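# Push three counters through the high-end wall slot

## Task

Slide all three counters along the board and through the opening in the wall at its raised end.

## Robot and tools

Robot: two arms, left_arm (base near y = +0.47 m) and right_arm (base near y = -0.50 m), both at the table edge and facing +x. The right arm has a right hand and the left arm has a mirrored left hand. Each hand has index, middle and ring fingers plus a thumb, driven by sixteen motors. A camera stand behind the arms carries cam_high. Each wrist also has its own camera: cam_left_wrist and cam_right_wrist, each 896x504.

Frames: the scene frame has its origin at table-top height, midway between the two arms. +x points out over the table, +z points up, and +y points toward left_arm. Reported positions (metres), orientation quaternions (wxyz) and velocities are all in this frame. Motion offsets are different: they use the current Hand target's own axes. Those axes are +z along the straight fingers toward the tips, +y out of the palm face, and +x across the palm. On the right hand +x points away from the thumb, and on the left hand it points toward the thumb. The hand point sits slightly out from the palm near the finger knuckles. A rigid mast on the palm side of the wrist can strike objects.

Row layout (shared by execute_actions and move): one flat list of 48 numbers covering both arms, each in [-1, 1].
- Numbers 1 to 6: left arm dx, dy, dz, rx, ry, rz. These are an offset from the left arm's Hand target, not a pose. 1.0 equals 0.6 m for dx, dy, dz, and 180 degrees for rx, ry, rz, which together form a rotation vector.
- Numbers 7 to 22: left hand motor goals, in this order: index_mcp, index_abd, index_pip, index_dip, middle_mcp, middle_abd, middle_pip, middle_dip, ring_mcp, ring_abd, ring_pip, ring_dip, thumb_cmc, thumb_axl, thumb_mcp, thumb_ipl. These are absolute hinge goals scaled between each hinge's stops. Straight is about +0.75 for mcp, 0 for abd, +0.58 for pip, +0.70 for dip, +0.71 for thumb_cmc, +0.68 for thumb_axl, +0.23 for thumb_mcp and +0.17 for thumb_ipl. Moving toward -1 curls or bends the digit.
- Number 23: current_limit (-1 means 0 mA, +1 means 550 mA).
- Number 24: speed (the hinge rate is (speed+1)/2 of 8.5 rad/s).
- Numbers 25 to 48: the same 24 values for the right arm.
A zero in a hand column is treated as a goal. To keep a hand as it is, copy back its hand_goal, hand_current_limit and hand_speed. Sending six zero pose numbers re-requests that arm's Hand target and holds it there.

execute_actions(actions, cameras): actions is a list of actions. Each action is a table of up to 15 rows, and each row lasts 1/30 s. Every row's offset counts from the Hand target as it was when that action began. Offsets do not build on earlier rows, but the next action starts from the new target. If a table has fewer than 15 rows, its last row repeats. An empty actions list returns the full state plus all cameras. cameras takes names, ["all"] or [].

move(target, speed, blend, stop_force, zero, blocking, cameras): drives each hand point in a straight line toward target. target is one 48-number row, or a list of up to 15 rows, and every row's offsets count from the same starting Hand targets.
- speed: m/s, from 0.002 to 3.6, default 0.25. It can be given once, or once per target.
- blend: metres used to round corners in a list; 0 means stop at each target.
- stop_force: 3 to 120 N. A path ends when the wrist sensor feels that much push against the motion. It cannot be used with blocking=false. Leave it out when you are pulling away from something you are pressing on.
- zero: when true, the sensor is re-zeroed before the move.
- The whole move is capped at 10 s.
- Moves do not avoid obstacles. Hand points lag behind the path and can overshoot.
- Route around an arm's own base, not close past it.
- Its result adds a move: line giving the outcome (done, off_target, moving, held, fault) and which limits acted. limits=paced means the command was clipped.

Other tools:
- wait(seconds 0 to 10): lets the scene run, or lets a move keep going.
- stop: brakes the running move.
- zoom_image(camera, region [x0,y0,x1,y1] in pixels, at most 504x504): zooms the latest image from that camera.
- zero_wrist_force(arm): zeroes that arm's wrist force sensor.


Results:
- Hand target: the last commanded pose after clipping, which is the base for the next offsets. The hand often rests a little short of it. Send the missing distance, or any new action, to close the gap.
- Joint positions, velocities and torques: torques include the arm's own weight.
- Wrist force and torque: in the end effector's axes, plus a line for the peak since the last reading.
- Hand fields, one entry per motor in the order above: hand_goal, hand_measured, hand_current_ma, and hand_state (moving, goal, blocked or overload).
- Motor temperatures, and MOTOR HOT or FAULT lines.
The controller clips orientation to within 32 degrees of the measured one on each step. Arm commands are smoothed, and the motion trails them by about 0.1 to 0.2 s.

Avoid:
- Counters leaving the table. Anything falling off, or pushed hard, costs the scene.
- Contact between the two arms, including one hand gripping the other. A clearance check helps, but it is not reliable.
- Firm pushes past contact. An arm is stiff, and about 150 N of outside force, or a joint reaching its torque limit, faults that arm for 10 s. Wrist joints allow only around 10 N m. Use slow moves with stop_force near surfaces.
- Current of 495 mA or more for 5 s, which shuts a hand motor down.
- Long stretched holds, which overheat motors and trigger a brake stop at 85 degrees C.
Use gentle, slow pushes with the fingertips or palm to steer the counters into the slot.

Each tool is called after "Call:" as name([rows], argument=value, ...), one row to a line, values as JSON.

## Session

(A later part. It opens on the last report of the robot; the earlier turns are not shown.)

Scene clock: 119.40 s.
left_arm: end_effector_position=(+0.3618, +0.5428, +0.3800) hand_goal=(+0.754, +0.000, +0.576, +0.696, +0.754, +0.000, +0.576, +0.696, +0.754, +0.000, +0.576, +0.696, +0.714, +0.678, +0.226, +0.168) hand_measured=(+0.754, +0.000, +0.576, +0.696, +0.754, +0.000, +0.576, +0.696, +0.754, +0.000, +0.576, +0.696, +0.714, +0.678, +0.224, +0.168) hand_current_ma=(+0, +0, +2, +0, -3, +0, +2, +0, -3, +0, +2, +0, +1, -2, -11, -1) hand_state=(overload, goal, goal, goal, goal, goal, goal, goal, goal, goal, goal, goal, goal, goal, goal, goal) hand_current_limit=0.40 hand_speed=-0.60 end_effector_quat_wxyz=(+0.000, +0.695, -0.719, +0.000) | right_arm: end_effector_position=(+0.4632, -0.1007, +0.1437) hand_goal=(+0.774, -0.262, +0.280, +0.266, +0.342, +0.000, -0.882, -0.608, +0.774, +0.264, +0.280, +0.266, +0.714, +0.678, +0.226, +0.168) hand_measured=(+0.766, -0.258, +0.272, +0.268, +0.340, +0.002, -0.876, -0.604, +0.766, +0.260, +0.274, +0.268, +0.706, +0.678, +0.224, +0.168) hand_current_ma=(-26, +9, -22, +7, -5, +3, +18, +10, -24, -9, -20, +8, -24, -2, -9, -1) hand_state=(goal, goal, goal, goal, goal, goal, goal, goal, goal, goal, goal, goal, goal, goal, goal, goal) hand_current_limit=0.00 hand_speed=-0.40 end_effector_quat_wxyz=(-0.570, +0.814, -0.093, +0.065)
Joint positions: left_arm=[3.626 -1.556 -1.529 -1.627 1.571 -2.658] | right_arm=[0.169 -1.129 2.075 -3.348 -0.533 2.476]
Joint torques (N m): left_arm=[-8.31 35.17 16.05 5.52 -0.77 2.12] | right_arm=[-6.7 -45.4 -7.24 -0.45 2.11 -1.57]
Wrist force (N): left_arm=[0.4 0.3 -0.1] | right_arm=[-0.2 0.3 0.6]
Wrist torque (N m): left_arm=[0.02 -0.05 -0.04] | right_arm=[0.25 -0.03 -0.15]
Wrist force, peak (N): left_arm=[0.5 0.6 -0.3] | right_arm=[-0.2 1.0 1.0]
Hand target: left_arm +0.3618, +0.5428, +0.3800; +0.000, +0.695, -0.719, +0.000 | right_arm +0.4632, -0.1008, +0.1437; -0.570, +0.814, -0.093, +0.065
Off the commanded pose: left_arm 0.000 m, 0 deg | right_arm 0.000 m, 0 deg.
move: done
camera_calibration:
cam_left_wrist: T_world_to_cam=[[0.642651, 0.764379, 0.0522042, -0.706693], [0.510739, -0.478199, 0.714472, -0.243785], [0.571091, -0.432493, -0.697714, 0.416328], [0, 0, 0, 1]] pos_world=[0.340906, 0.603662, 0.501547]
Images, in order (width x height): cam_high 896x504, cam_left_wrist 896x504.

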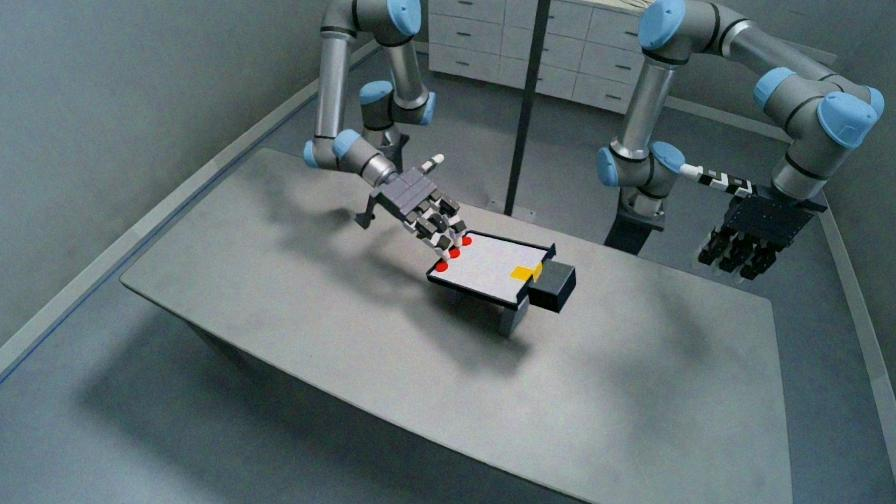

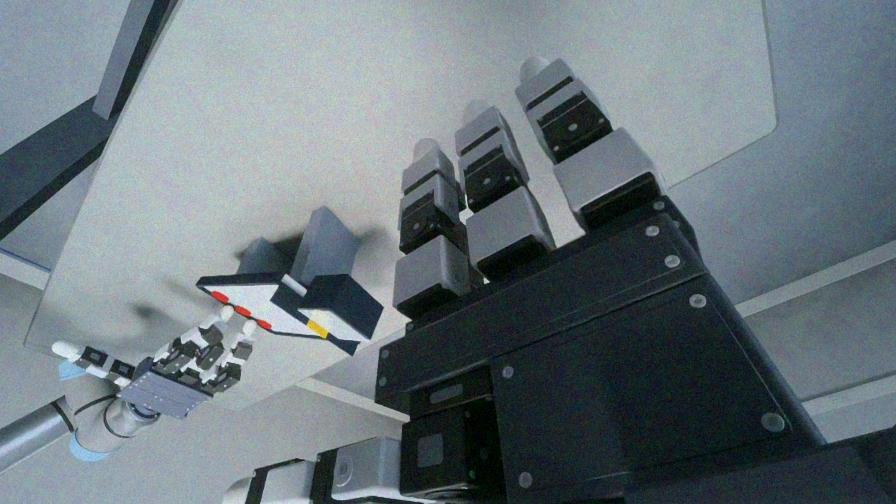

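Call:
move(target=[0,0,0,0,0,0,0.754,0,0.576,0.696,0.754,0,0.576,0.696,0.754,0,0.576,0.696,0.714,0.678,0.226,0.168,0.4,-0.6,-0.0017,0.014,0.0118,0,0,0,0.774,-0.263,0.279,0.265,0.342,0,-0.883,-0.609,0.774,0.263,0.279,0.265,0.714,0.678,0.226,0.168,0.0,-0.4], speed=0.012, stop_force=3, cameras=["cam_high","cam_left_wrist"])

Call:
zoom_image(camera="cam_high", region=[420, 220, 490, 290])

Call:
zoom_image(camera="cam_left_wrist", region=[190, 270, 290, 350])

Scene clock: 121.93 s.
left_arm: end_effector_position=(+0.3618, +0.5428, +0.3800) hand_goal=(+0.754, +0.000, +0.576, +0.696, +0.754, +0.000, +0.576, +0.696, +0.754, +0.000, +0.576, +0.696, +0.714, +0.678, +0.226, +0.168) hand_measured=(+0.754, +0.000, +0.576, +0.696, +0.754, +0.000, +0.576, +0.696, +0.754, +0.000, +0.576, +0.696, +0.714, +0.678, +0.224, +0.168) hand_current_ma=(+0, +0, +2, +0, -3, +0, +2, +0, -3, +0, +2, +0, +1, -2, -11, -1) hand_state=(overload, goal, goal, goal, goal, goal, goal, goal, goal, goal, goal, goal, goal, goal, goal, goal) hand_current_limit=0.40 hand_speed=-0.60 end_effector_quat_wxyz=(+0.000, +0.695, -0.719, +0.000) | right_arm: end_effector_position=(+0.4631, -0.0982, +0.1369) hand_goal=(+0.774, -0.262, +0.280, +0.266, +0.342, +0.000, -0.882, -0.608, +0.774, +0.264, +0.280, +0.266, +0.714, +0.678, +0.226, +0.168) hand_measured=(+0.770, -0.260, +0.272, +0.260, +0.340, +0.002, -0.876, -0.604, +0.770, +0.262, +0.274, +0.260, +0.706, +0.678, +0.224, +0.168) hand_current_ma=(-14, +2, -23, -15, -5, +3, +18, +10, -12, -3, -19, -15, -24, -2, -9, -1) hand_state=(goal, goal, goal, goal, goal, goal, goal, goal, goal, goal, goal, goal, goal, goal, goal, goal) hand_current_limit=0.00 hand_speed=-0.40 end_effector_quat_wxyz=(-0.570, +0.814, -0.093, +0.065)
Joint positions: left_arm=[3.626 -1.556 -1.529 -1.627 1.571 -2.658] | right_arm=[0.174 -1.11 2.073 -3.371 -0.536 2.482]
Joint torques (N m): left_arm=[-7.33 34.75 15.19 5.46 -0.86 2.08] | right_arm=[-5.96 -46.93 -6.53 -3.15 3.57 -1.79]
Wrist force (N): left_arm=[0.4 0.4 -0.2] | right_arm=[-0.1 -0.2 0.0]
Wrist torque (N m): left_arm=[0.04 -0.05 -0.04] | right_arm=[0.31 -0.01 -0.11]
Wrist force, peak (N): left_arm=[0.6 0.5 -0.1] | right_arm=[-0.4 -3.5 -5.7]
Hand target: left_arm +0.3618, +0.5428, +0.3800; +0.000, +0.695, -0.719, +0.000 | right_arm +0.4631, -0.0982, +0.1369; -0.570, +0.814, -0.093, +0.065 (not the last commanded pose)
Off the commanded pose: left_arm 0.000 m, 0 deg | right_arm 0.004 m, 0 deg.
move: contact (right_arm)
camera_calibration:
cam_left_wrist: T_world_to_cam=[[0.642651, 0.764379, 0.0522042, -0.706693], [0.510739, -0.478199, 0.714472, -0.243785], [0.571091, -0.432493, -0.697714, 0.416328], [0, 0, 0, 1]] pos_world=[0.340906, 0.603662, 0.501547]
Images, in order (width x height): cam_high 896x504, cam_left_wrist 896x504.

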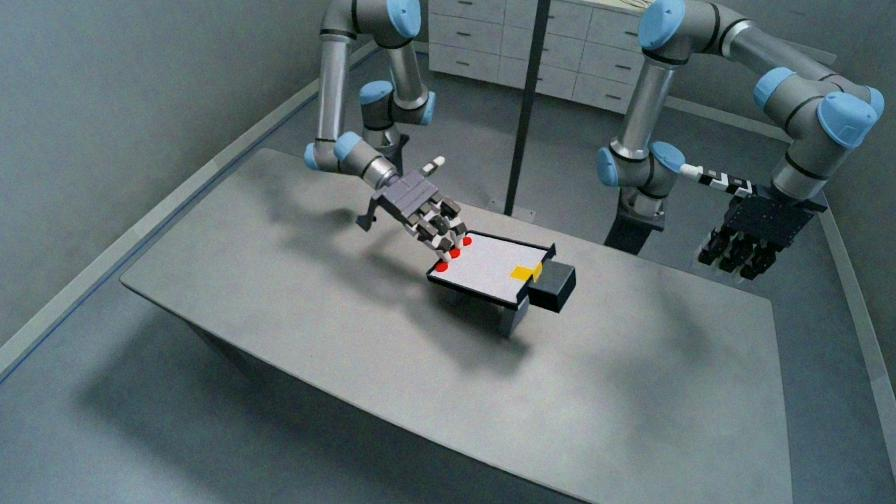

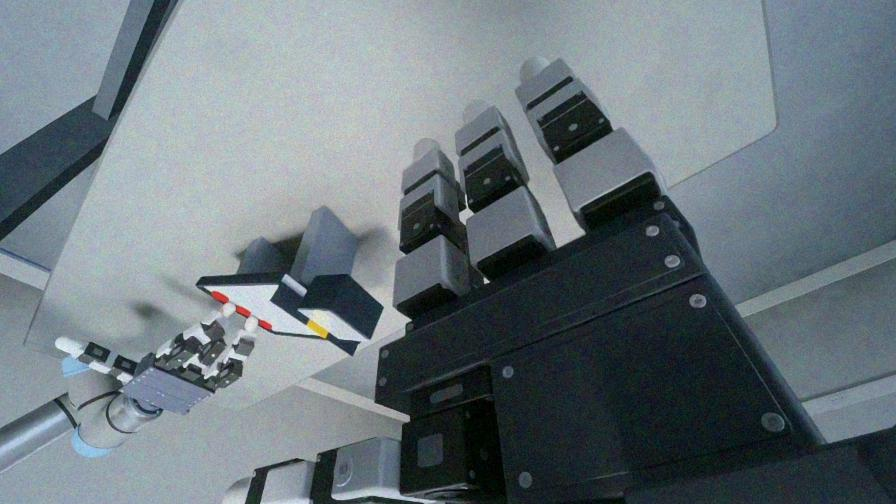

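Scaled by 7.200.

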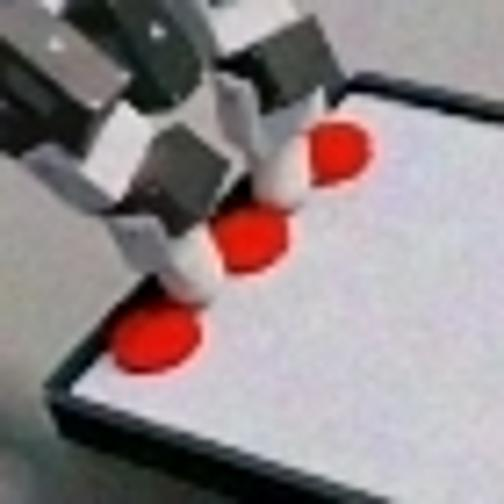

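Scaled by 5.040.

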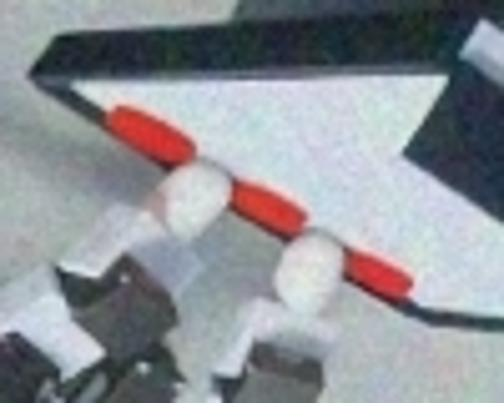

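Call:
move(target=[0,0,0,0,0,0,0.754,0,0.576,0.696,0.754,0,0.576,0.696,0.754,0,0.576,0.696,0.714,0.678,0.226,0.168,0.4,-0.6,0,0.0047,-0.0069,0,0,0,0.774,-0.263,0.279,0.265,0.342,0,-0.883,-0.609,0.774,0.263,0.279,0.265,0.714,0.678,0.226,0.168,0.0,-0.4], speed=0.01, stop_force=3, cameras=["cam_high","cam_left_wrist"])

Call:
zoom_image(camera="cam_high", region=[420, 220, 490, 290])

Call:
zoom_image(camera="cam_left_wrist", region=[190, 270, 290, 350])

Scene clock: 124.93 s.
left_arm: end_effector_position=(+0.3618, +0.5428, +0.3800) hand_goal=(+0.754, +0.000, +0.576, +0.696, +0.754, +0.000, +0.576, +0.696, +0.754, +0.000, +0.576, +0.696, +0.714, +0.678, +0.226, +0.168) hand_measured=(+0.754, +0.000, +0.576, +0.696, +0.754, +0.000, +0.576, +0.696, +0.754, +0.000, +0.576, +0.696, +0.714, +0.678, +0.224, +0.168) hand_current_ma=(+0, +0, +2, +0, -3, +0, +2, +0, -3, +0, +2, +0, +1, -2, -11, -1) hand_state=(overload, goal, goal, goal, goal, goal, goal, goal, goal, goal, goal, goal, goal, goal, goal, goal) hand_current_limit=0.40 hand_speed=-0.60 end_effector_quat_wxyz=(+0.000, +0.695, -0.719, +0.000) | right_arm: end_effector_position=(+0.4620, -0.1030, +0.1357) hand_goal=(+0.774, -0.262, +0.280, +0.266, +0.342, +0.000, -0.882, -0.608, +0.774, +0.264, +0.280, +0.266, +0.714, +0.678, +0.226, +0.168) hand_measured=(+0.766, -0.260, +0.276, +0.264, +0.340, +0.002, -0.876, -0.604, +0.768, +0.262, +0.274, +0.264, +0.706, +0.678, +0.224, +0.168) hand_current_ma=(-24, +2, -11, -5, -5, +3, +18, +10, -22, -3, -16, -8, -24, -2, -9, -1) hand_state=(goal, goal, goal, goal, goal, goal, goal, goal, goal, goal, goal, goal, goal, goal, goal, goal) hand_current_limit=0.00 hand_speed=-0.40 end_effector_quat_wxyz=(-0.570, +0.814, -0.093, +0.065)
Joint positions: left_arm=[3.626 -1.556 -1.529 -1.627 1.571 -2.658] | right_arm=[0.165 -1.115 2.085 -3.367 -0.529 2.47]
Joint torques (N m): left_arm=[-8.12 35.05 15.61 5.27 -0.75 2.09] | right_arm=[7.35 -30.63 -19.55 -3.12 -1.32 2.22]
Wrist force (N): left_arm=[0.5 0.4 -0.2] | right_arm=[-0.2 0.4 0.8]
Wrist torque (N m): left_arm=[0.04 -0.06 -0.03] | right_arm=[0.24 -0.05 -0.04]
Wrist force, peak (N): left_arm=[0.6 0.5 -0.2] | right_arm=[-0.4 0.5 0.8]
Hand target: left_arm +0.3618, +0.5428, +0.3800; +0.000, +0.695, -0.719, +0.000 | right_arm +0.4620, -0.1029, +0.1357; -0.570, +0.814, -0.093, +0.065
Off the commanded pose: left_arm 0.000 m, 0 deg | right_arm 0.000 m, 0 deg.
move: done
camera_calibration:
cam_left_wrist: T_world_to_cam=[[0.642651, 0.764379, 0.0522042, -0.706693], [0.510739, -0.478199, 0.714472, -0.243785], [0.571091, -0.432493, -0.697714, 0.416328], [0, 0, 0, 1]] pos_world=[0.340906, 0.603662, 0.501547]
Images, in order (width x height): cam_high 896x504, cam_left_wrist 896x504.

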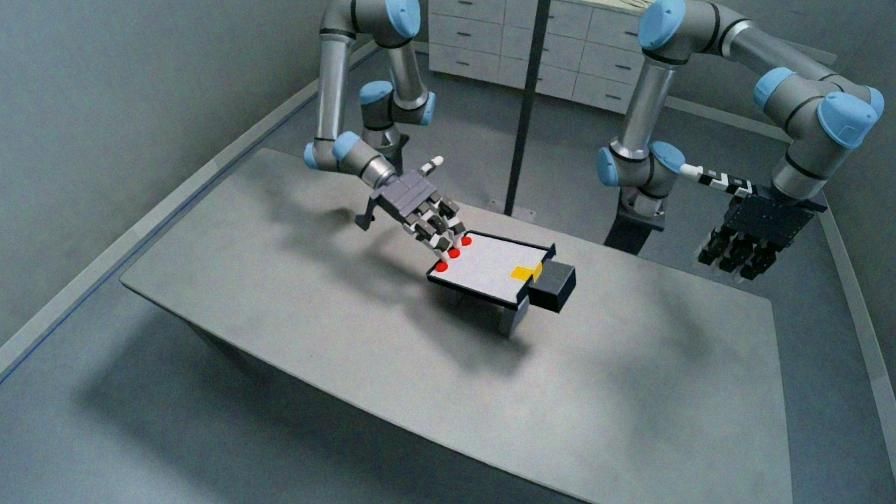

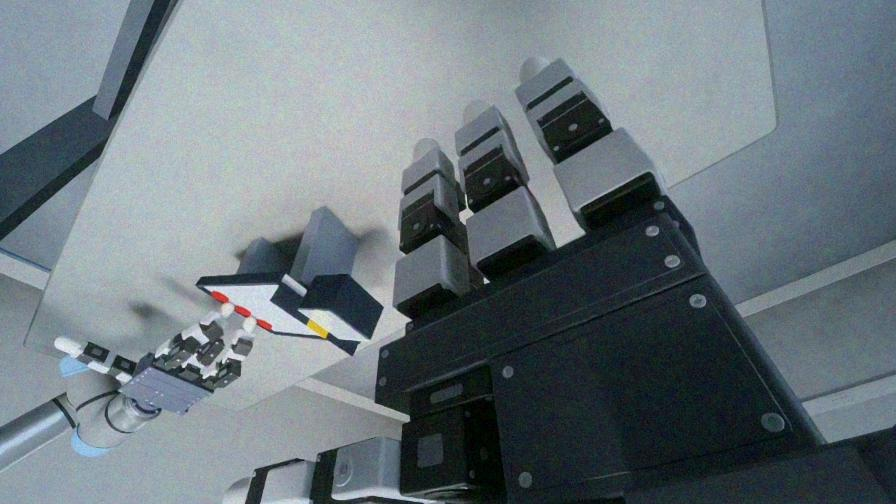

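Scaled by 7.200.

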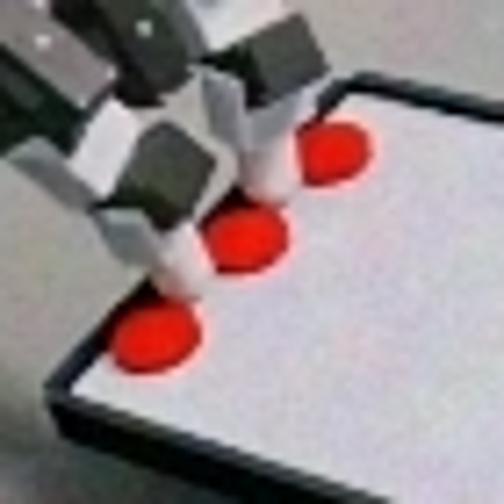

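Scaled by 5.040.

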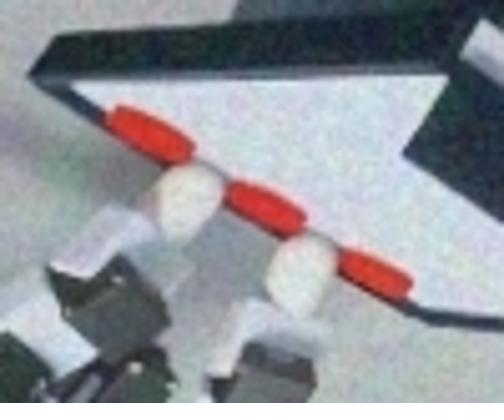

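Call:
move(target=[0,0,0,0,0,0,0.754,0,0.576,0.696,0.754,0,0.576,0.696,0.754,0,0.576,0.696,0.714,0.678,0.226,0.168,0.4,-0.6,0,0,0,0,0,0,0.774,-0.342,0.279,0.265,0.342,0,-0.883,-0.609,0.774,0.342,0.279,0.265,0.714,0.678,0.226,0.168,0.0,-0.85], speed=0.05, cameras=["cam_high","cam_left_wrist"])

Call:
zoom_image(camera="cam_high", region=[420, 220, 490, 290])

Call:
zoom_image(camera="cam_left_wrist", region=[190, 270, 290, 350])

Scene clock: 126.30 s.
left_arm: end_effector_position=(+0.3618, +0.5428, +0.3800) hand_goal=(+0.754, +0.000, +0.576, +0.696, +0.754, +0.000, +0.576, +0.696, +0.754, +0.000, +0.576, +0.696, +0.714, +0.678, +0.226, +0.168) hand_measured=(+0.754, +0.000, +0.576, +0.696, +0.754, +0.000, +0.576, +0.696, +0.754, +0.000, +0.576, +0.696, +0.714, +0.678, +0.224, +0.168) hand_current_ma=(+0, +0, +2, +0, -3, +0, +2, +0, -3, +0, +2, +0, +1, -2, -11, -1) hand_state=(overload, goal, goal, goal, goal, goal, goal, goal, goal, goal, goal, goal, goal, goal, goal, goal) hand_current_limit=0.40 hand_speed=-0.60 end_effector_quat_wxyz=(+0.000, +0.695, -0.719, +0.000) | right_arm: end_effector_position=(+0.4620, -0.1029, +0.1357) hand_goal=(+0.774, -0.342, +0.280, +0.266, +0.342, +0.000, -0.882, -0.608, +0.774, +0.342, +0.280, +0.266, +0.714, +0.678, +0.226, +0.168) hand_measured=(+0.768, -0.316, +0.278, +0.264, +0.340, +0.002, -0.876, -0.604, +0.768, +0.320, +0.276, +0.264, +0.706, +0.678, +0.224, +0.168) hand_current_ma=(-22, +80, -6, -4, -5, +3, +18, +10, -22, -67, -12, -7, -24, -2, -9, -1) hand_state=(goal, blocked, goal, goal, goal, goal, goal, goal, goal, blocked, goal, goal, goal, goal, goal, goal) hand_current_limit=0.00 hand_speed=-0.85 end_effector_quat_wxyz=(-0.570, +0.814, -0.093, +0.065)
Joint positions: left_arm=[3.626 -1.556 -1.529 -1.627 1.571 -2.658] | right_arm=[0.165 -1.115 2.085 -3.367 -0.529 2.47]
Joint torques (N m): left_arm=[-7.44 35.4 15.99 5.36 -0.82 2.03] | right_arm=[8 -28.34 -20.74 -3.41 -1.65 2.13]
Wrist force (N): left_arm=[0.5 0.3 -0.2] | right_arm=[-0.4 -0.5 -0.1]
Wrist torque (N m): left_arm=[0.03 -0.07 -0.02] | right_arm=[0.38 -0.03 -0.07]
Wrist force, peak (N): left_arm=[0.6 0.4 0.1] | right_arm=[-0.3 0.0 0.9]
Hand target: left_arm +0.3618, +0.5428, +0.3800; +0.000, +0.695, -0.719, +0.000 | right_arm +0.4620, -0.1029, +0.1357; -0.570, +0.814, -0.093, +0.065
Off the commanded pose: left_arm 0.000 m, 0 deg | right_arm 0.000 m, 0 deg.
move: done
camera_calibration:
cam_left_wrist: T_world_to_cam=[[0.642651, 0.764379, 0.0522042, -0.706693], [0.510739, -0.478199, 0.714472, -0.243785], [0.571091, -0.432493, -0.697714, 0.416328], [0, 0, 0, 1]] pos_world=[0.340906, 0.603662, 0.501547]
Images, in order (width x height): cam_high 896x504, cam_left_wrist 896x504.

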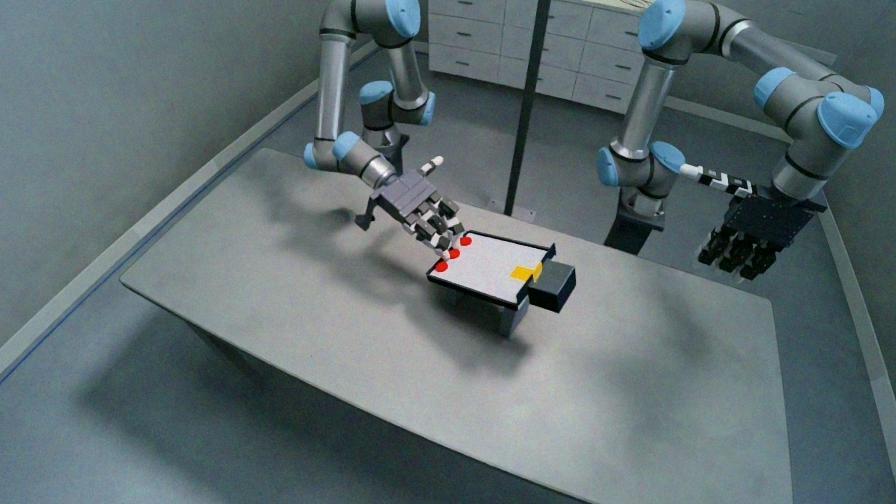

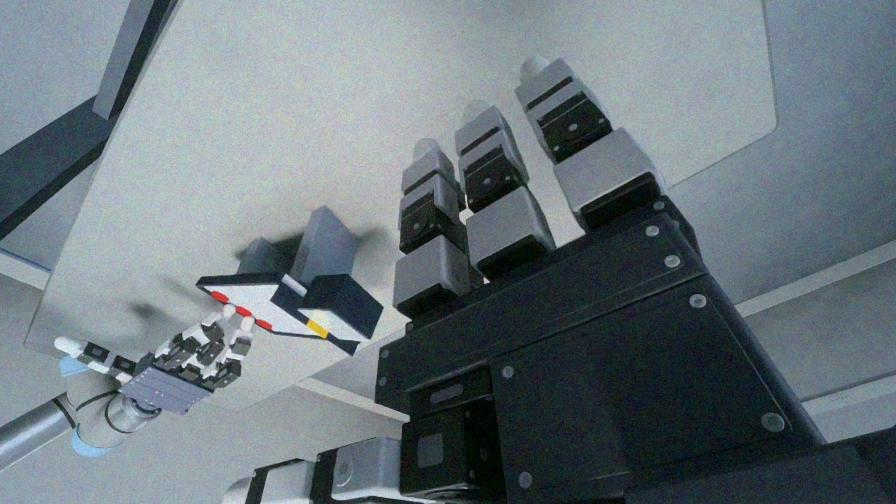

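Scaled by 7.200.

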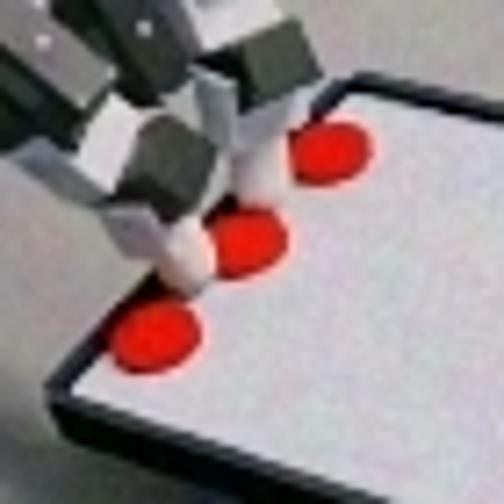

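Scaled by 5.040.

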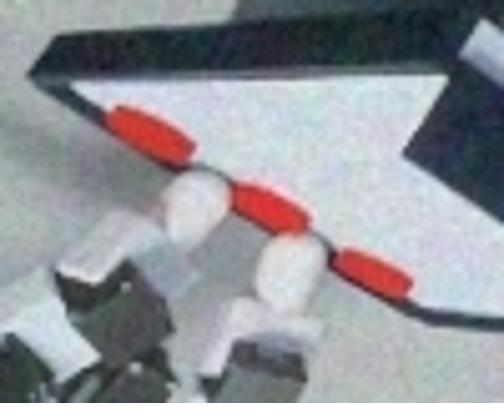

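Call:
move(target=[0,0,0,0,0,0,0.754,0,0.576,0.696,0.754,0,0.576,0.696,0.754,0,0.576,0.696,0.714,0.678,0.226,0.168,0.4,-0.6,0,-0.0322,0.0383,0,0,0,0.774,-0.342,0.279,0.265,0.342,0,-0.883,-0.609,0.774,0.342,0.279,0.265,0.714,0.678,0.226,0.168,0.0,-0.85], speed=0.06, cameras=["cam_high","cam_left_wrist"])

Call:
zoom_image(camera="cam_high", region=[420, 220, 490, 290])

Call:
zoom_image(camera="cam_left_wrist", region=[190, 270, 290, 350])

Scene clock: 128.10 s.
left_arm: end_effector_position=(+0.3618, +0.5428, +0.3800) hand_goal=(+0.754, +0.000, +0.576, +0.696, +0.754, +0.000, +0.576, +0.696, +0.754, +0.000, +0.576, +0.696, +0.714, +0.678, +0.226, +0.168) hand_measured=(+0.754, +0.000, +0.576, +0.696, +0.754, +0.000, +0.576, +0.696, +0.754, +0.000, +0.576, +0.696, +0.714, +0.678, +0.224, +0.168) hand_current_ma=(+0, +0, +2, +0, -3, +0, +2, +0, -3, +0, +2, +0, +1, -2, -11, -1) hand_state=(overload, goal, goal, goal, goal, goal, goal, goal, goal, goal, goal, goal, goal, goal, goal, goal) hand_current_limit=0.40 hand_speed=-0.60 end_effector_quat_wxyz=(+0.000, +0.695, -0.719, +0.000) | right_arm: end_effector_position=(+0.4684, -0.0755, +0.1458) hand_goal=(+0.774, -0.342, +0.280, +0.266, +0.342, +0.000, -0.882, -0.608, +0.774, +0.342, +0.280, +0.266, +0.714, +0.678, +0.226, +0.168) hand_measured=(+0.770, -0.316, +0.278, +0.264, +0.340, +0.002, -0.876, -0.604, +0.770, +0.320, +0.276, +0.264, +0.706, +0.678, +0.224, +0.168) hand_current_ma=(-13, +80, -6, -4, -5, +3, +18, +10, -14, -67, -9, -7, -24, -2, -9, -1) hand_state=(moving, blocked, goal, goal, goal, goal, goal, goal, moving, blocked, goal, goal, goal, goal, goal, goal) hand_current_limit=0.00 hand_speed=-0.85 end_effector_quat_wxyz=(-0.570, +0.814, -0.094, +0.065) end_effector_velocity=(-0.001, -0.001, -0.001) end_effector_angular_velocity=(+0.001, +0.002, +0.003)
Joint positions: left_arm=[3.626 -1.556 -1.529 -1.627 1.571 -2.658] | right_arm=[0.218 -1.093 2.016 -3.377 -0.569 2.536]
Joint velocities: left_arm=[within noise] | right_arm=[-0.003 0 0.004 0.001 0.005 -0.005]
Joint torques (N m): left_arm=[-7.27 35.31 15.76 5.43 -0.78 2.12] | right_arm=[-5.92 -45.79 -5.63 -2.85 3.4 -2.17]
Wrist force (N): left_arm=[0.4 0.5 -0.2] | right_arm=[-0.3 -0.4 0.2]
Wrist torque (N m): left_arm=[0.05 -0.05 -0.04] | right_arm=[0.39 -0.02 -0.07]
Wrist force, peak (N): left_arm=[0.4 0.6 -0.2] | right_arm=[-0.5 -0.3 0.7]
Hand target: left_arm +0.3618, +0.5428, +0.3800; +0.000, +0.695, -0.719, +0.000 | right_arm +0.4684, -0.0755, +0.1459; -0.570, +0.814, -0.093, +0.065
Off the commanded pose: left_arm 0.000 m, 0 deg | right_arm 0.000 m, 0 deg.
move: done
camera_calibration:
cam_left_wrist: T_world_to_cam=[[0.642651, 0.764379, 0.0522042, -0.706693], [0.510739, -0.478199, 0.714472, -0.243785], [0.571091, -0.432493, -0.697714, 0.416328], [0, 0, 0, 1]] pos_world=[0.340906, 0.603662, 0.501547]
Images, in order (width x height): cam_high 896x504, cam_left_wrist 896x504.

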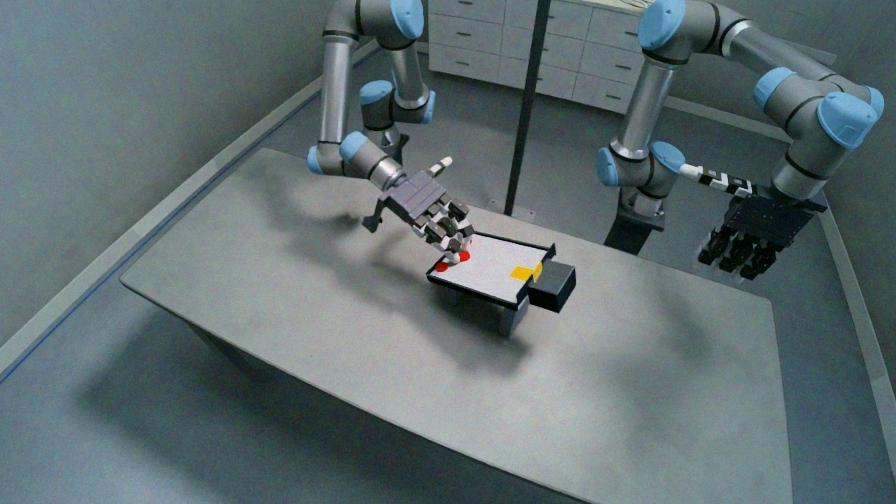

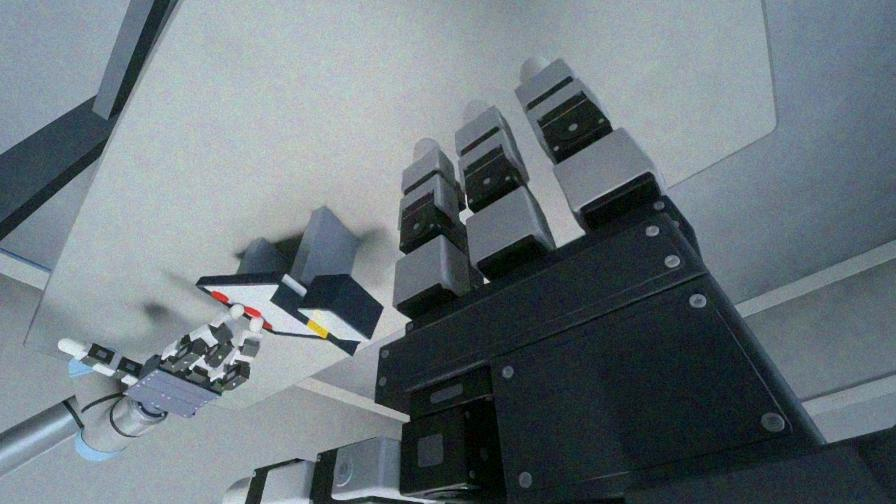

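Scaled by 7.200.

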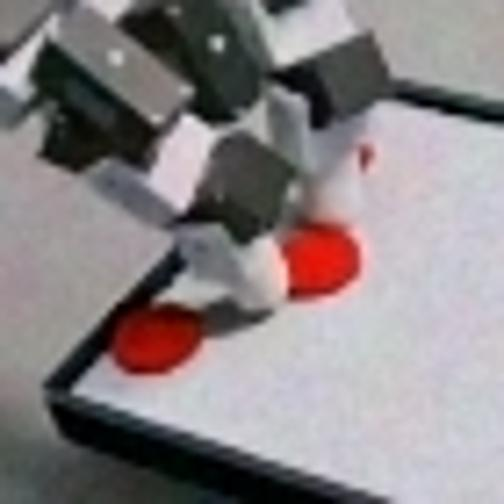

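Scaled by 5.040.

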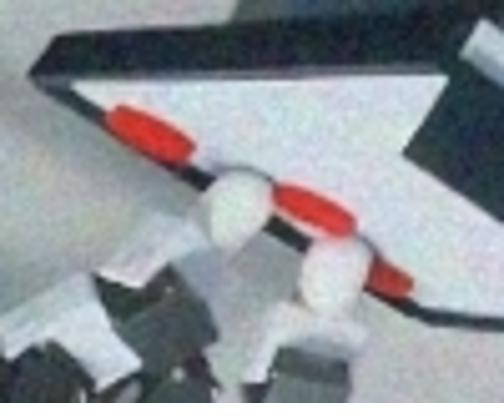

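Call:
move(target=[0,0,0,0,0,0,0.754,0,0.576,0.696,0.754,0,0.576,0.696,0.754,0,0.576,0.696,0.714,0.678,0.226,0.168,0.4,-0.6,0,-0.1608,0.1915,0,0,0,0.774,-0.342,0.279,0.265,0.342,0,-0.883,-0.609,0.774,0.342,0.279,0.265,0.714,0.678,0.226,0.168,0.0,-0.85], speed=0.1, cameras=["cam_high","cam_left_wrist"])

Call:
zoom_image(camera="cam_high", region=[470, 220, 560, 300])

Call:
zoom_image(camera="cam_left_wrist", region=[240, 270, 380, 370])

Scene clock: 130.63 s.
left_arm: end_effector_position=(+0.3618, +0.5428, +0.3800) hand_goal=(+0.754, +0.000, +0.576, +0.696, +0.754, +0.000, +0.576, +0.696, +0.754, +0.000, +0.576, +0.696, +0.714, +0.678, +0.226, +0.168) hand_measured=(+0.754, +0.000, +0.576, +0.696, +0.754, +0.000, +0.576, +0.696, +0.754, +0.000, +0.576, +0.696, +0.714, +0.678, +0.224, +0.168) hand_current_ma=(+0, +0, +2, +0, -3, +0, +2, +0, -3, +0, +2, +0, +1, -2, -11, -1) hand_state=(overload, goal, goal, goal, goal, goal, goal, goal, goal, goal, goal, goal, goal, goal, goal, goal) hand_current_limit=0.40 hand_speed=-0.60 end_effector_quat_wxyz=(+0.000, +0.695, -0.719, +0.000) | right_arm: end_effector_position=(+0.5002, +0.0618, +0.1971) hand_goal=(+0.774, -0.342, +0.280, +0.266, +0.342, +0.000, -0.882, -0.608, +0.774, +0.342, +0.280, +0.266, +0.714, +0.678, +0.226, +0.168) hand_measured=(+0.774, -0.324, +0.278, +0.264, +0.340, +0.002, -0.876, -0.604, +0.774, +0.326, +0.278, +0.264, +0.706, +0.678, +0.224, +0.168) hand_current_ma=(+0, +54, -5, -4, -6, +3, +18, +10, +0, -49, -5, -7, -24, -2, -9, -1) hand_state=(goal, goal, goal, goal, goal, goal, goal, goal, goal, goal, goal, goal, goal, goal, goal, goal) hand_current_limit=0.00 hand_speed=-0.85 end_effector_quat_wxyz=(-0.570, +0.814, -0.093, +0.065)
Joint positions: left_arm=[3.626 -1.556 -1.529 -1.627 1.571 -2.658] | right_arm=[0.435 -0.965 1.631 -3.281 -0.748 2.739]
Joint torques (N m): left_arm=[-7.69 34.9 16.08 5.27 -0.81 2.09] | right_arm=[-1.47 -55.04 -22.51 -2.82 3.09 -1.86]
Wrist force (N): left_arm=[0.4 0.4 -0.2] | right_arm=[-0.2 -0.7 0.0]
Wrist torque (N m): left_arm=[0.04 -0.05 -0.03] | right_arm=[0.39 0.00 -0.05]
Wrist force, peak (N): left_arm=[0.5 0.5 -0.3] | right_arm=[-0.6 -2.0 -1.9]
Hand target: left_arm +0.3618, +0.5428, +0.3800; +0.000, +0.695, -0.719, +0.000 | right_arm +0.5003, +0.0618, +0.1973; -0.570, +0.814, -0.093, +0.065
Off the commanded pose: left_arm 0.000 m, 0 deg | right_arm 0.000 m, 0 deg.
move: done
camera_calibration:
cam_left_wrist: T_world_to_cam=[[0.642651, 0.764379, 0.0522042, -0.706693], [0.510739, -0.478199, 0.714472, -0.243785], [0.571091, -0.432493, -0.697714, 0.416328], [0, 0, 0, 1]] pos_world=[0.340906, 0.603662, 0.501547]
Images, in order (width x height): cam_high 896x504, cam_left_wrist 896x504.

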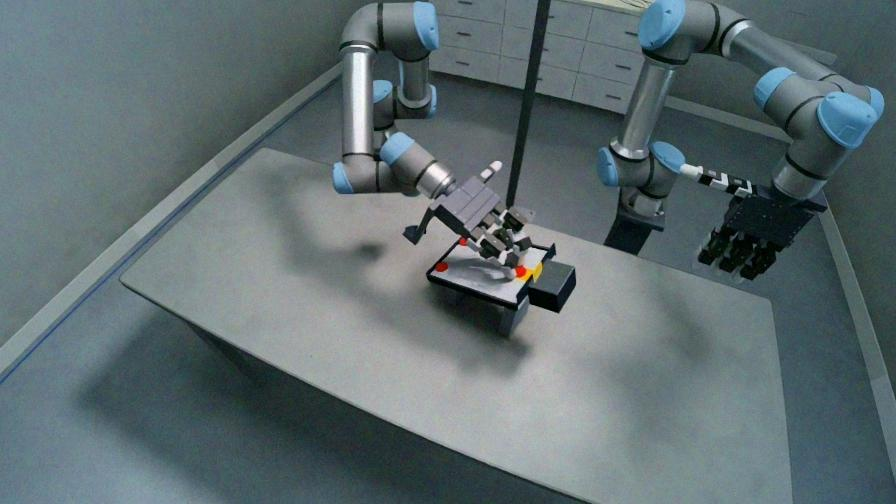

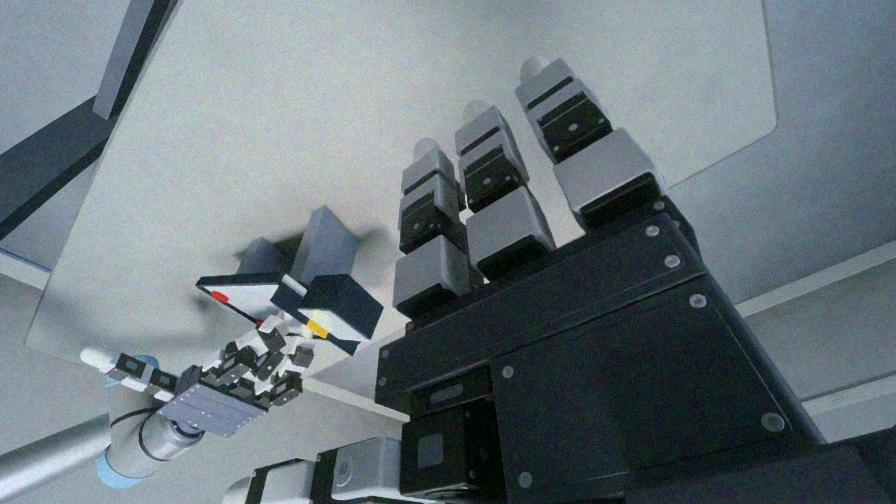

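Scaled by 5.600.

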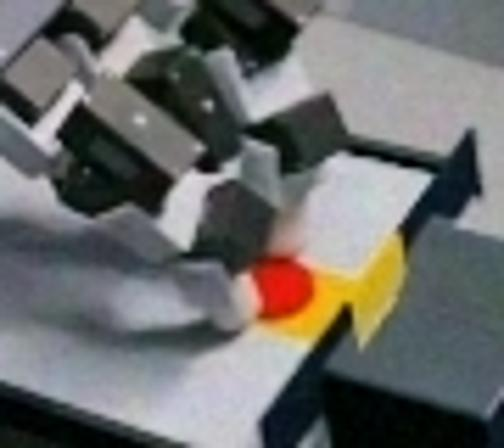

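Scaled by 3.600.

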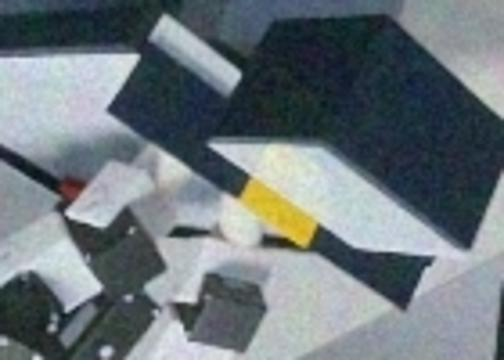

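Call:
move(target=[0,0,0,0,0,0,0.754,0,0.576,0.696,0.754,0,0.576,0.696,0.754,0,0.576,0.696,0.714,0.678,0.226,0.168,0.4,-0.6,0,-0.03,0.0358,0,0,0,0.774,-0.342,0.279,0.265,0.342,0,-0.883,-0.609,0.774,0.342,0.279,0.265,0.714,0.678,0.226,0.168,0.0,-0.85], speed=0.06, cameras=["cam_high"])

Call:
zoom_image(camera="cam_high", region=[490, 230, 560, 300])

Call:
move(target=[0,0,0,0,0,0,0.754,0,0.576,0.696,0.754,0,0.576,0.696,0.754,0,0.576,0.696,0.714,0.678,0.226,0.168,0.4,-0.6,0,-0.0161,0.0192,0,0,0,0.774,-0.342,0.279,0.265,0.342,0,-0.883,-0.609,0.774,0.342,0.279,0.265,0.714,0.678,0.226,0.168,0.0,-0.85], speed=0.012, stop_force=3, cameras=["cam_high","cam_left_wrist"])

Call:
zoom_image(camera="cam_high", region=[490, 230, 560, 300])

Call:
zoom_image(camera="cam_left_wrist", region=[240, 270, 380, 370])

Scene clock: 132.90 s.
left_arm: end_effector_position=(+0.3618, +0.5428, +0.3800) hand_goal=(+0.754, +0.000, +0.576, +0.696, +0.754, +0.000, +0.576, +0.696, +0.754, +0.000, +0.576, +0.696, +0.714, +0.678, +0.226, +0.168) hand_measured=(+0.754, +0.000, +0.576, +0.696, +0.754, +0.000, +0.576, +0.696, +0.754, +0.000, +0.576, +0.696, +0.714, +0.678, +0.224, +0.168) hand_current_ma=(+0, +0, +2, +0, -3, +0, +2, +0, -3, +0, +2, +0, +1, -2, -11, -1) hand_state=(overload, goal, goal, goal, goal, goal, goal, goal, goal, goal, goal, goal, goal, goal, goal, goal) hand_current_limit=0.40 hand_speed=-0.60 end_effector_quat_wxyz=(+0.000, +0.695, -0.719, +0.000) | right_arm: end_effector_position=(+0.5062, +0.0875, +0.2067) hand_goal=(+0.774, -0.342, +0.280, +0.266, +0.342, +0.000, -0.882, -0.608, +0.774, +0.342, +0.280, +0.266, +0.714, +0.678, +0.226, +0.168) hand_measured=(+0.772, -0.326, +0.278, +0.264, +0.340, +0.002, -0.876, -0.604, +0.774, +0.328, +0.278, +0.264, +0.706, +0.678, +0.224, +0.168) hand_current_ma=(-3, +46, -5, -4, -6, +3, +18, +10, -1, -43, -5, -7, -24, -2, -9, -1) hand_state=(goal, goal, goal, goal, goal, goal, goal, goal, goal, goal, goal, goal, goal, goal, goal, goal) hand_current_limit=0.00 hand_speed=-0.85 end_effector_quat_wxyz=(-0.570, +0.814, -0.093, +0.065)
Joint positions: left_arm=[3.626 -1.556 -1.529 -1.627 1.571 -2.658] | right_arm=[0.468 -0.934 1.548 -3.246 -0.777 2.763]
Joint torques (N m): left_arm=[-6.37 35.69 15.36 5.33 -0.78 2.1] | right_arm=[-4.53 -59.09 -17.66 -3.08 3.05 -1.96]
Wrist force (N): left_arm=[0.3 0.4 0.0] | right_arm=[0.0 -0.9 -0.6]
Wrist torque (N m): left_arm=[0.03 -0.04 -0.04] | right_arm=[0.43 0.03 -0.13]
Wrist force, peak (N): left_arm=[0.4 0.6 -0.2] | right_arm=[-0.1 -2.0 -2.1]
Hand target: left_arm +0.3618, +0.5428, +0.3800; +0.000, +0.695, -0.719, +0.000 | right_arm +0.5063, +0.0875, +0.2069; -0.570, +0.814, -0.093, +0.065
Off the commanded pose: left_arm 0.000 m, 0 deg | right_arm 0.000 m, 0 deg.
move: done
Images, in order (width x height): cam_high 896x504.

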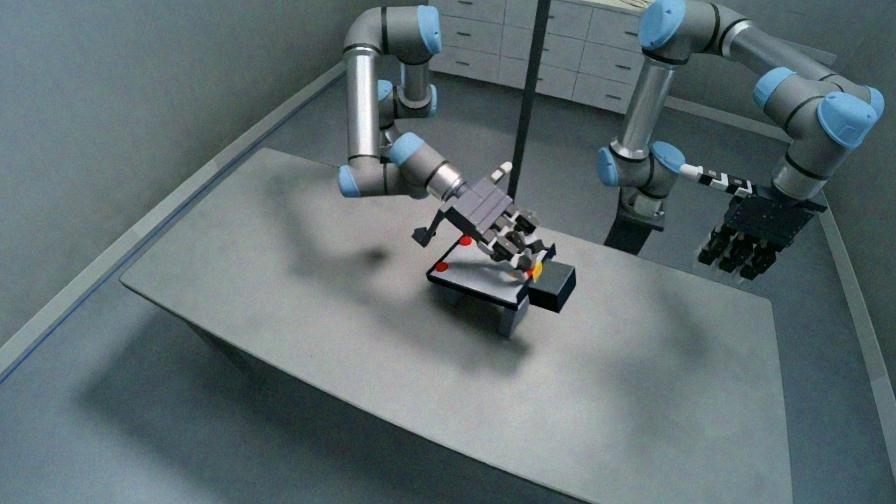

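Scaled by 7.200.

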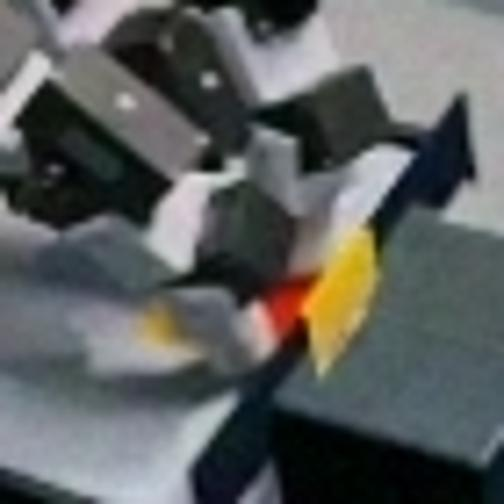

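Scene clock: 134.67 s.
left_arm: end_effector_position=(+0.3618, +0.5428, +0.3800) hand_goal=(+0.754, +0.000, +0.576, +0.696, +0.754, +0.000, +0.576, +0.696, +0.754, +0.000, +0.576, +0.696, +0.714, +0.678, +0.226, +0.168) hand_measured=(+0.754, +0.000, +0.576, +0.696, +0.754, +0.000, +0.576, +0.696, +0.754, +0.000, +0.576, +0.696, +0.714, +0.678, +0.224, +0.168) hand_current_ma=(+0, +0, +2, +0, -3, +0, +2, +0, -3, +0, +2, +0, +1, -2, -11, -1) hand_state=(overload, goal, goal, goal, goal, goal, goal, goal, goal, goal, goal, goal, goal, goal, goal, goal) hand_current_limit=0.40 hand_speed=-0.60 end_effector_quat_wxyz=(+0.000, +0.695, -0.719, +0.000) | right_arm: end_effector_position=(+0.5081, +0.0955, +0.2099) hand_goal=(+0.774, -0.342, +0.280, +0.266, +0.342, +0.000, -0.882, -0.608, +0.774, +0.342, +0.280, +0.266, +0.714, +0.678, +0.226, +0.168) hand_measured=(+0.770, -0.328, +0.274, +0.262, +0.340, +0.002, -0.876, -0.604, +0.768, +0.328, +0.272, +0.262, +0.706, +0.678, +0.224, +0.168) hand_current_ma=(-10, +43, -20, -10, -6, +3, +18, +10, -19, -40, -27, -14, -24, -2, -9, -1) hand_state=(goal, goal, goal, goal, goal, goal, goal, goal, goal, goal, goal, goal, goal, goal, goal, goal) hand_current_limit=0.00 hand_speed=-0.85 end_effector_quat_wxyz=(-0.570, +0.814, -0.093, +0.065)
Joint positions: left_arm=[3.626 -1.556 -1.529 -1.627 1.571 -2.658] | right_arm=[0.478 -0.924 1.521 -3.234 -0.786 2.77]
Joint torques (N m): left_arm=[-6.76 35.34 16.4 5.31 -0.81 1.98] | right_arm=[-4.49 -59.33 -18.95 -3.25 3.03 -1.95]
Wrist force (N): left_arm=[0.5 0.4 -0.1] | right_arm=[0.1 -1.0 -2.6]
Wrist torque (N m): left_arm=[0.04 -0.06 -0.03] | right_arm=[0.53 0.12 -0.15]
Wrist force, peak (N): left_arm=[0.5 0.6 -0.1] | right_arm=[0.4 -2.3 -5.7]
Hand target: left_arm +0.3618, +0.5428, +0.3800; +0.000, +0.695, -0.719, +0.000 | right_arm +0.5081, +0.0955, +0.2099; -0.570, +0.814, -0.093, +0.065 (not the last commanded pose)
Off the commanded pose: left_arm 0.000 m, 0 deg | right_arm 0.006 m, 0 deg.
move: contact (right_arm)
camera_calibration:
cam_left_wrist: T_world_to_cam=[[0.642651, 0.764379, 0.0522042, -0.706693], [0.510739, -0.478199, 0.714472, -0.243785], [0.571091, -0.432493, -0.697714, 0.416328], [0, 0, 0, 1]] pos_world=[0.340906, 0.603662, 0.501547]
Images, in order (width x height): cam_high 896x504, cam_left_wrist 896x504.

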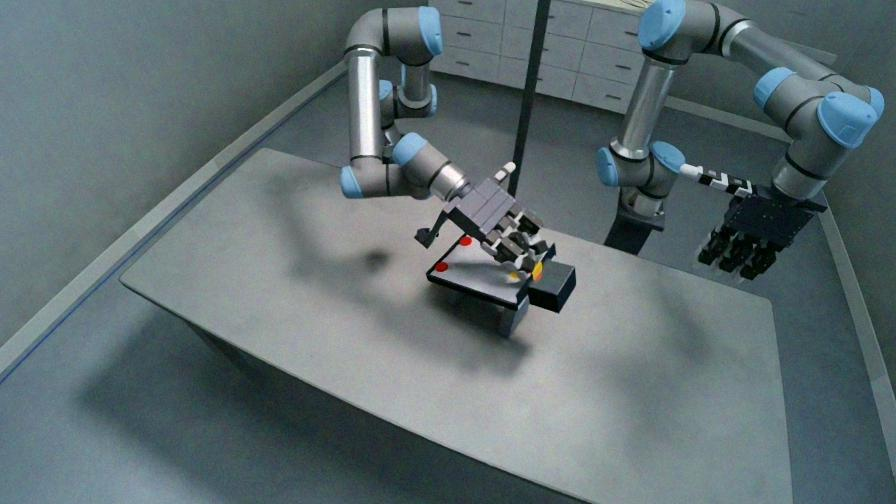

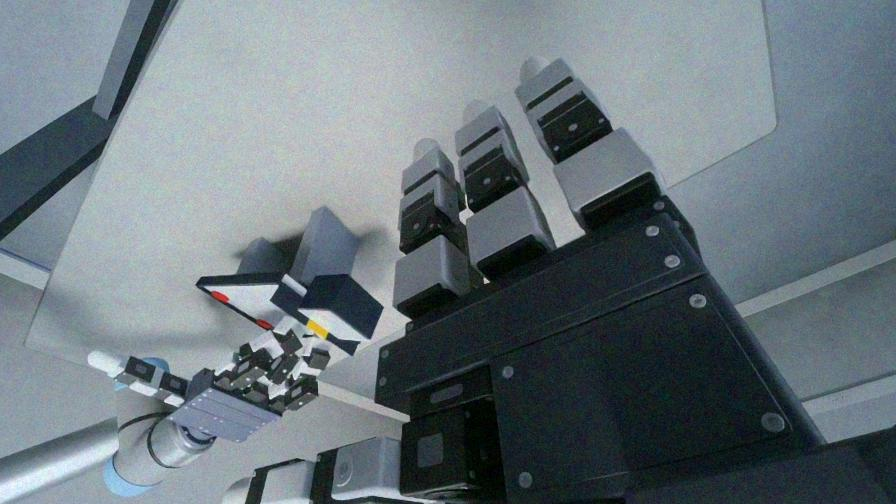

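Scaled by 7.200.

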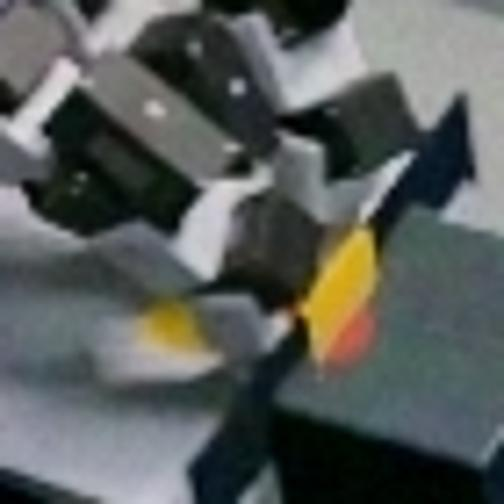

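Scaled by 3.600.

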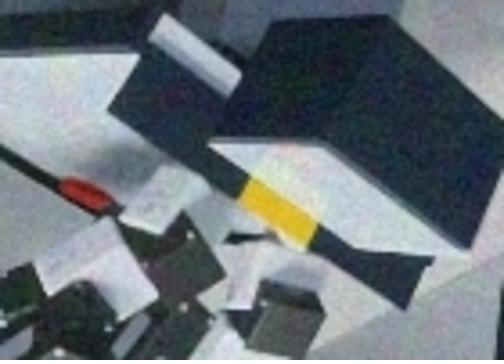

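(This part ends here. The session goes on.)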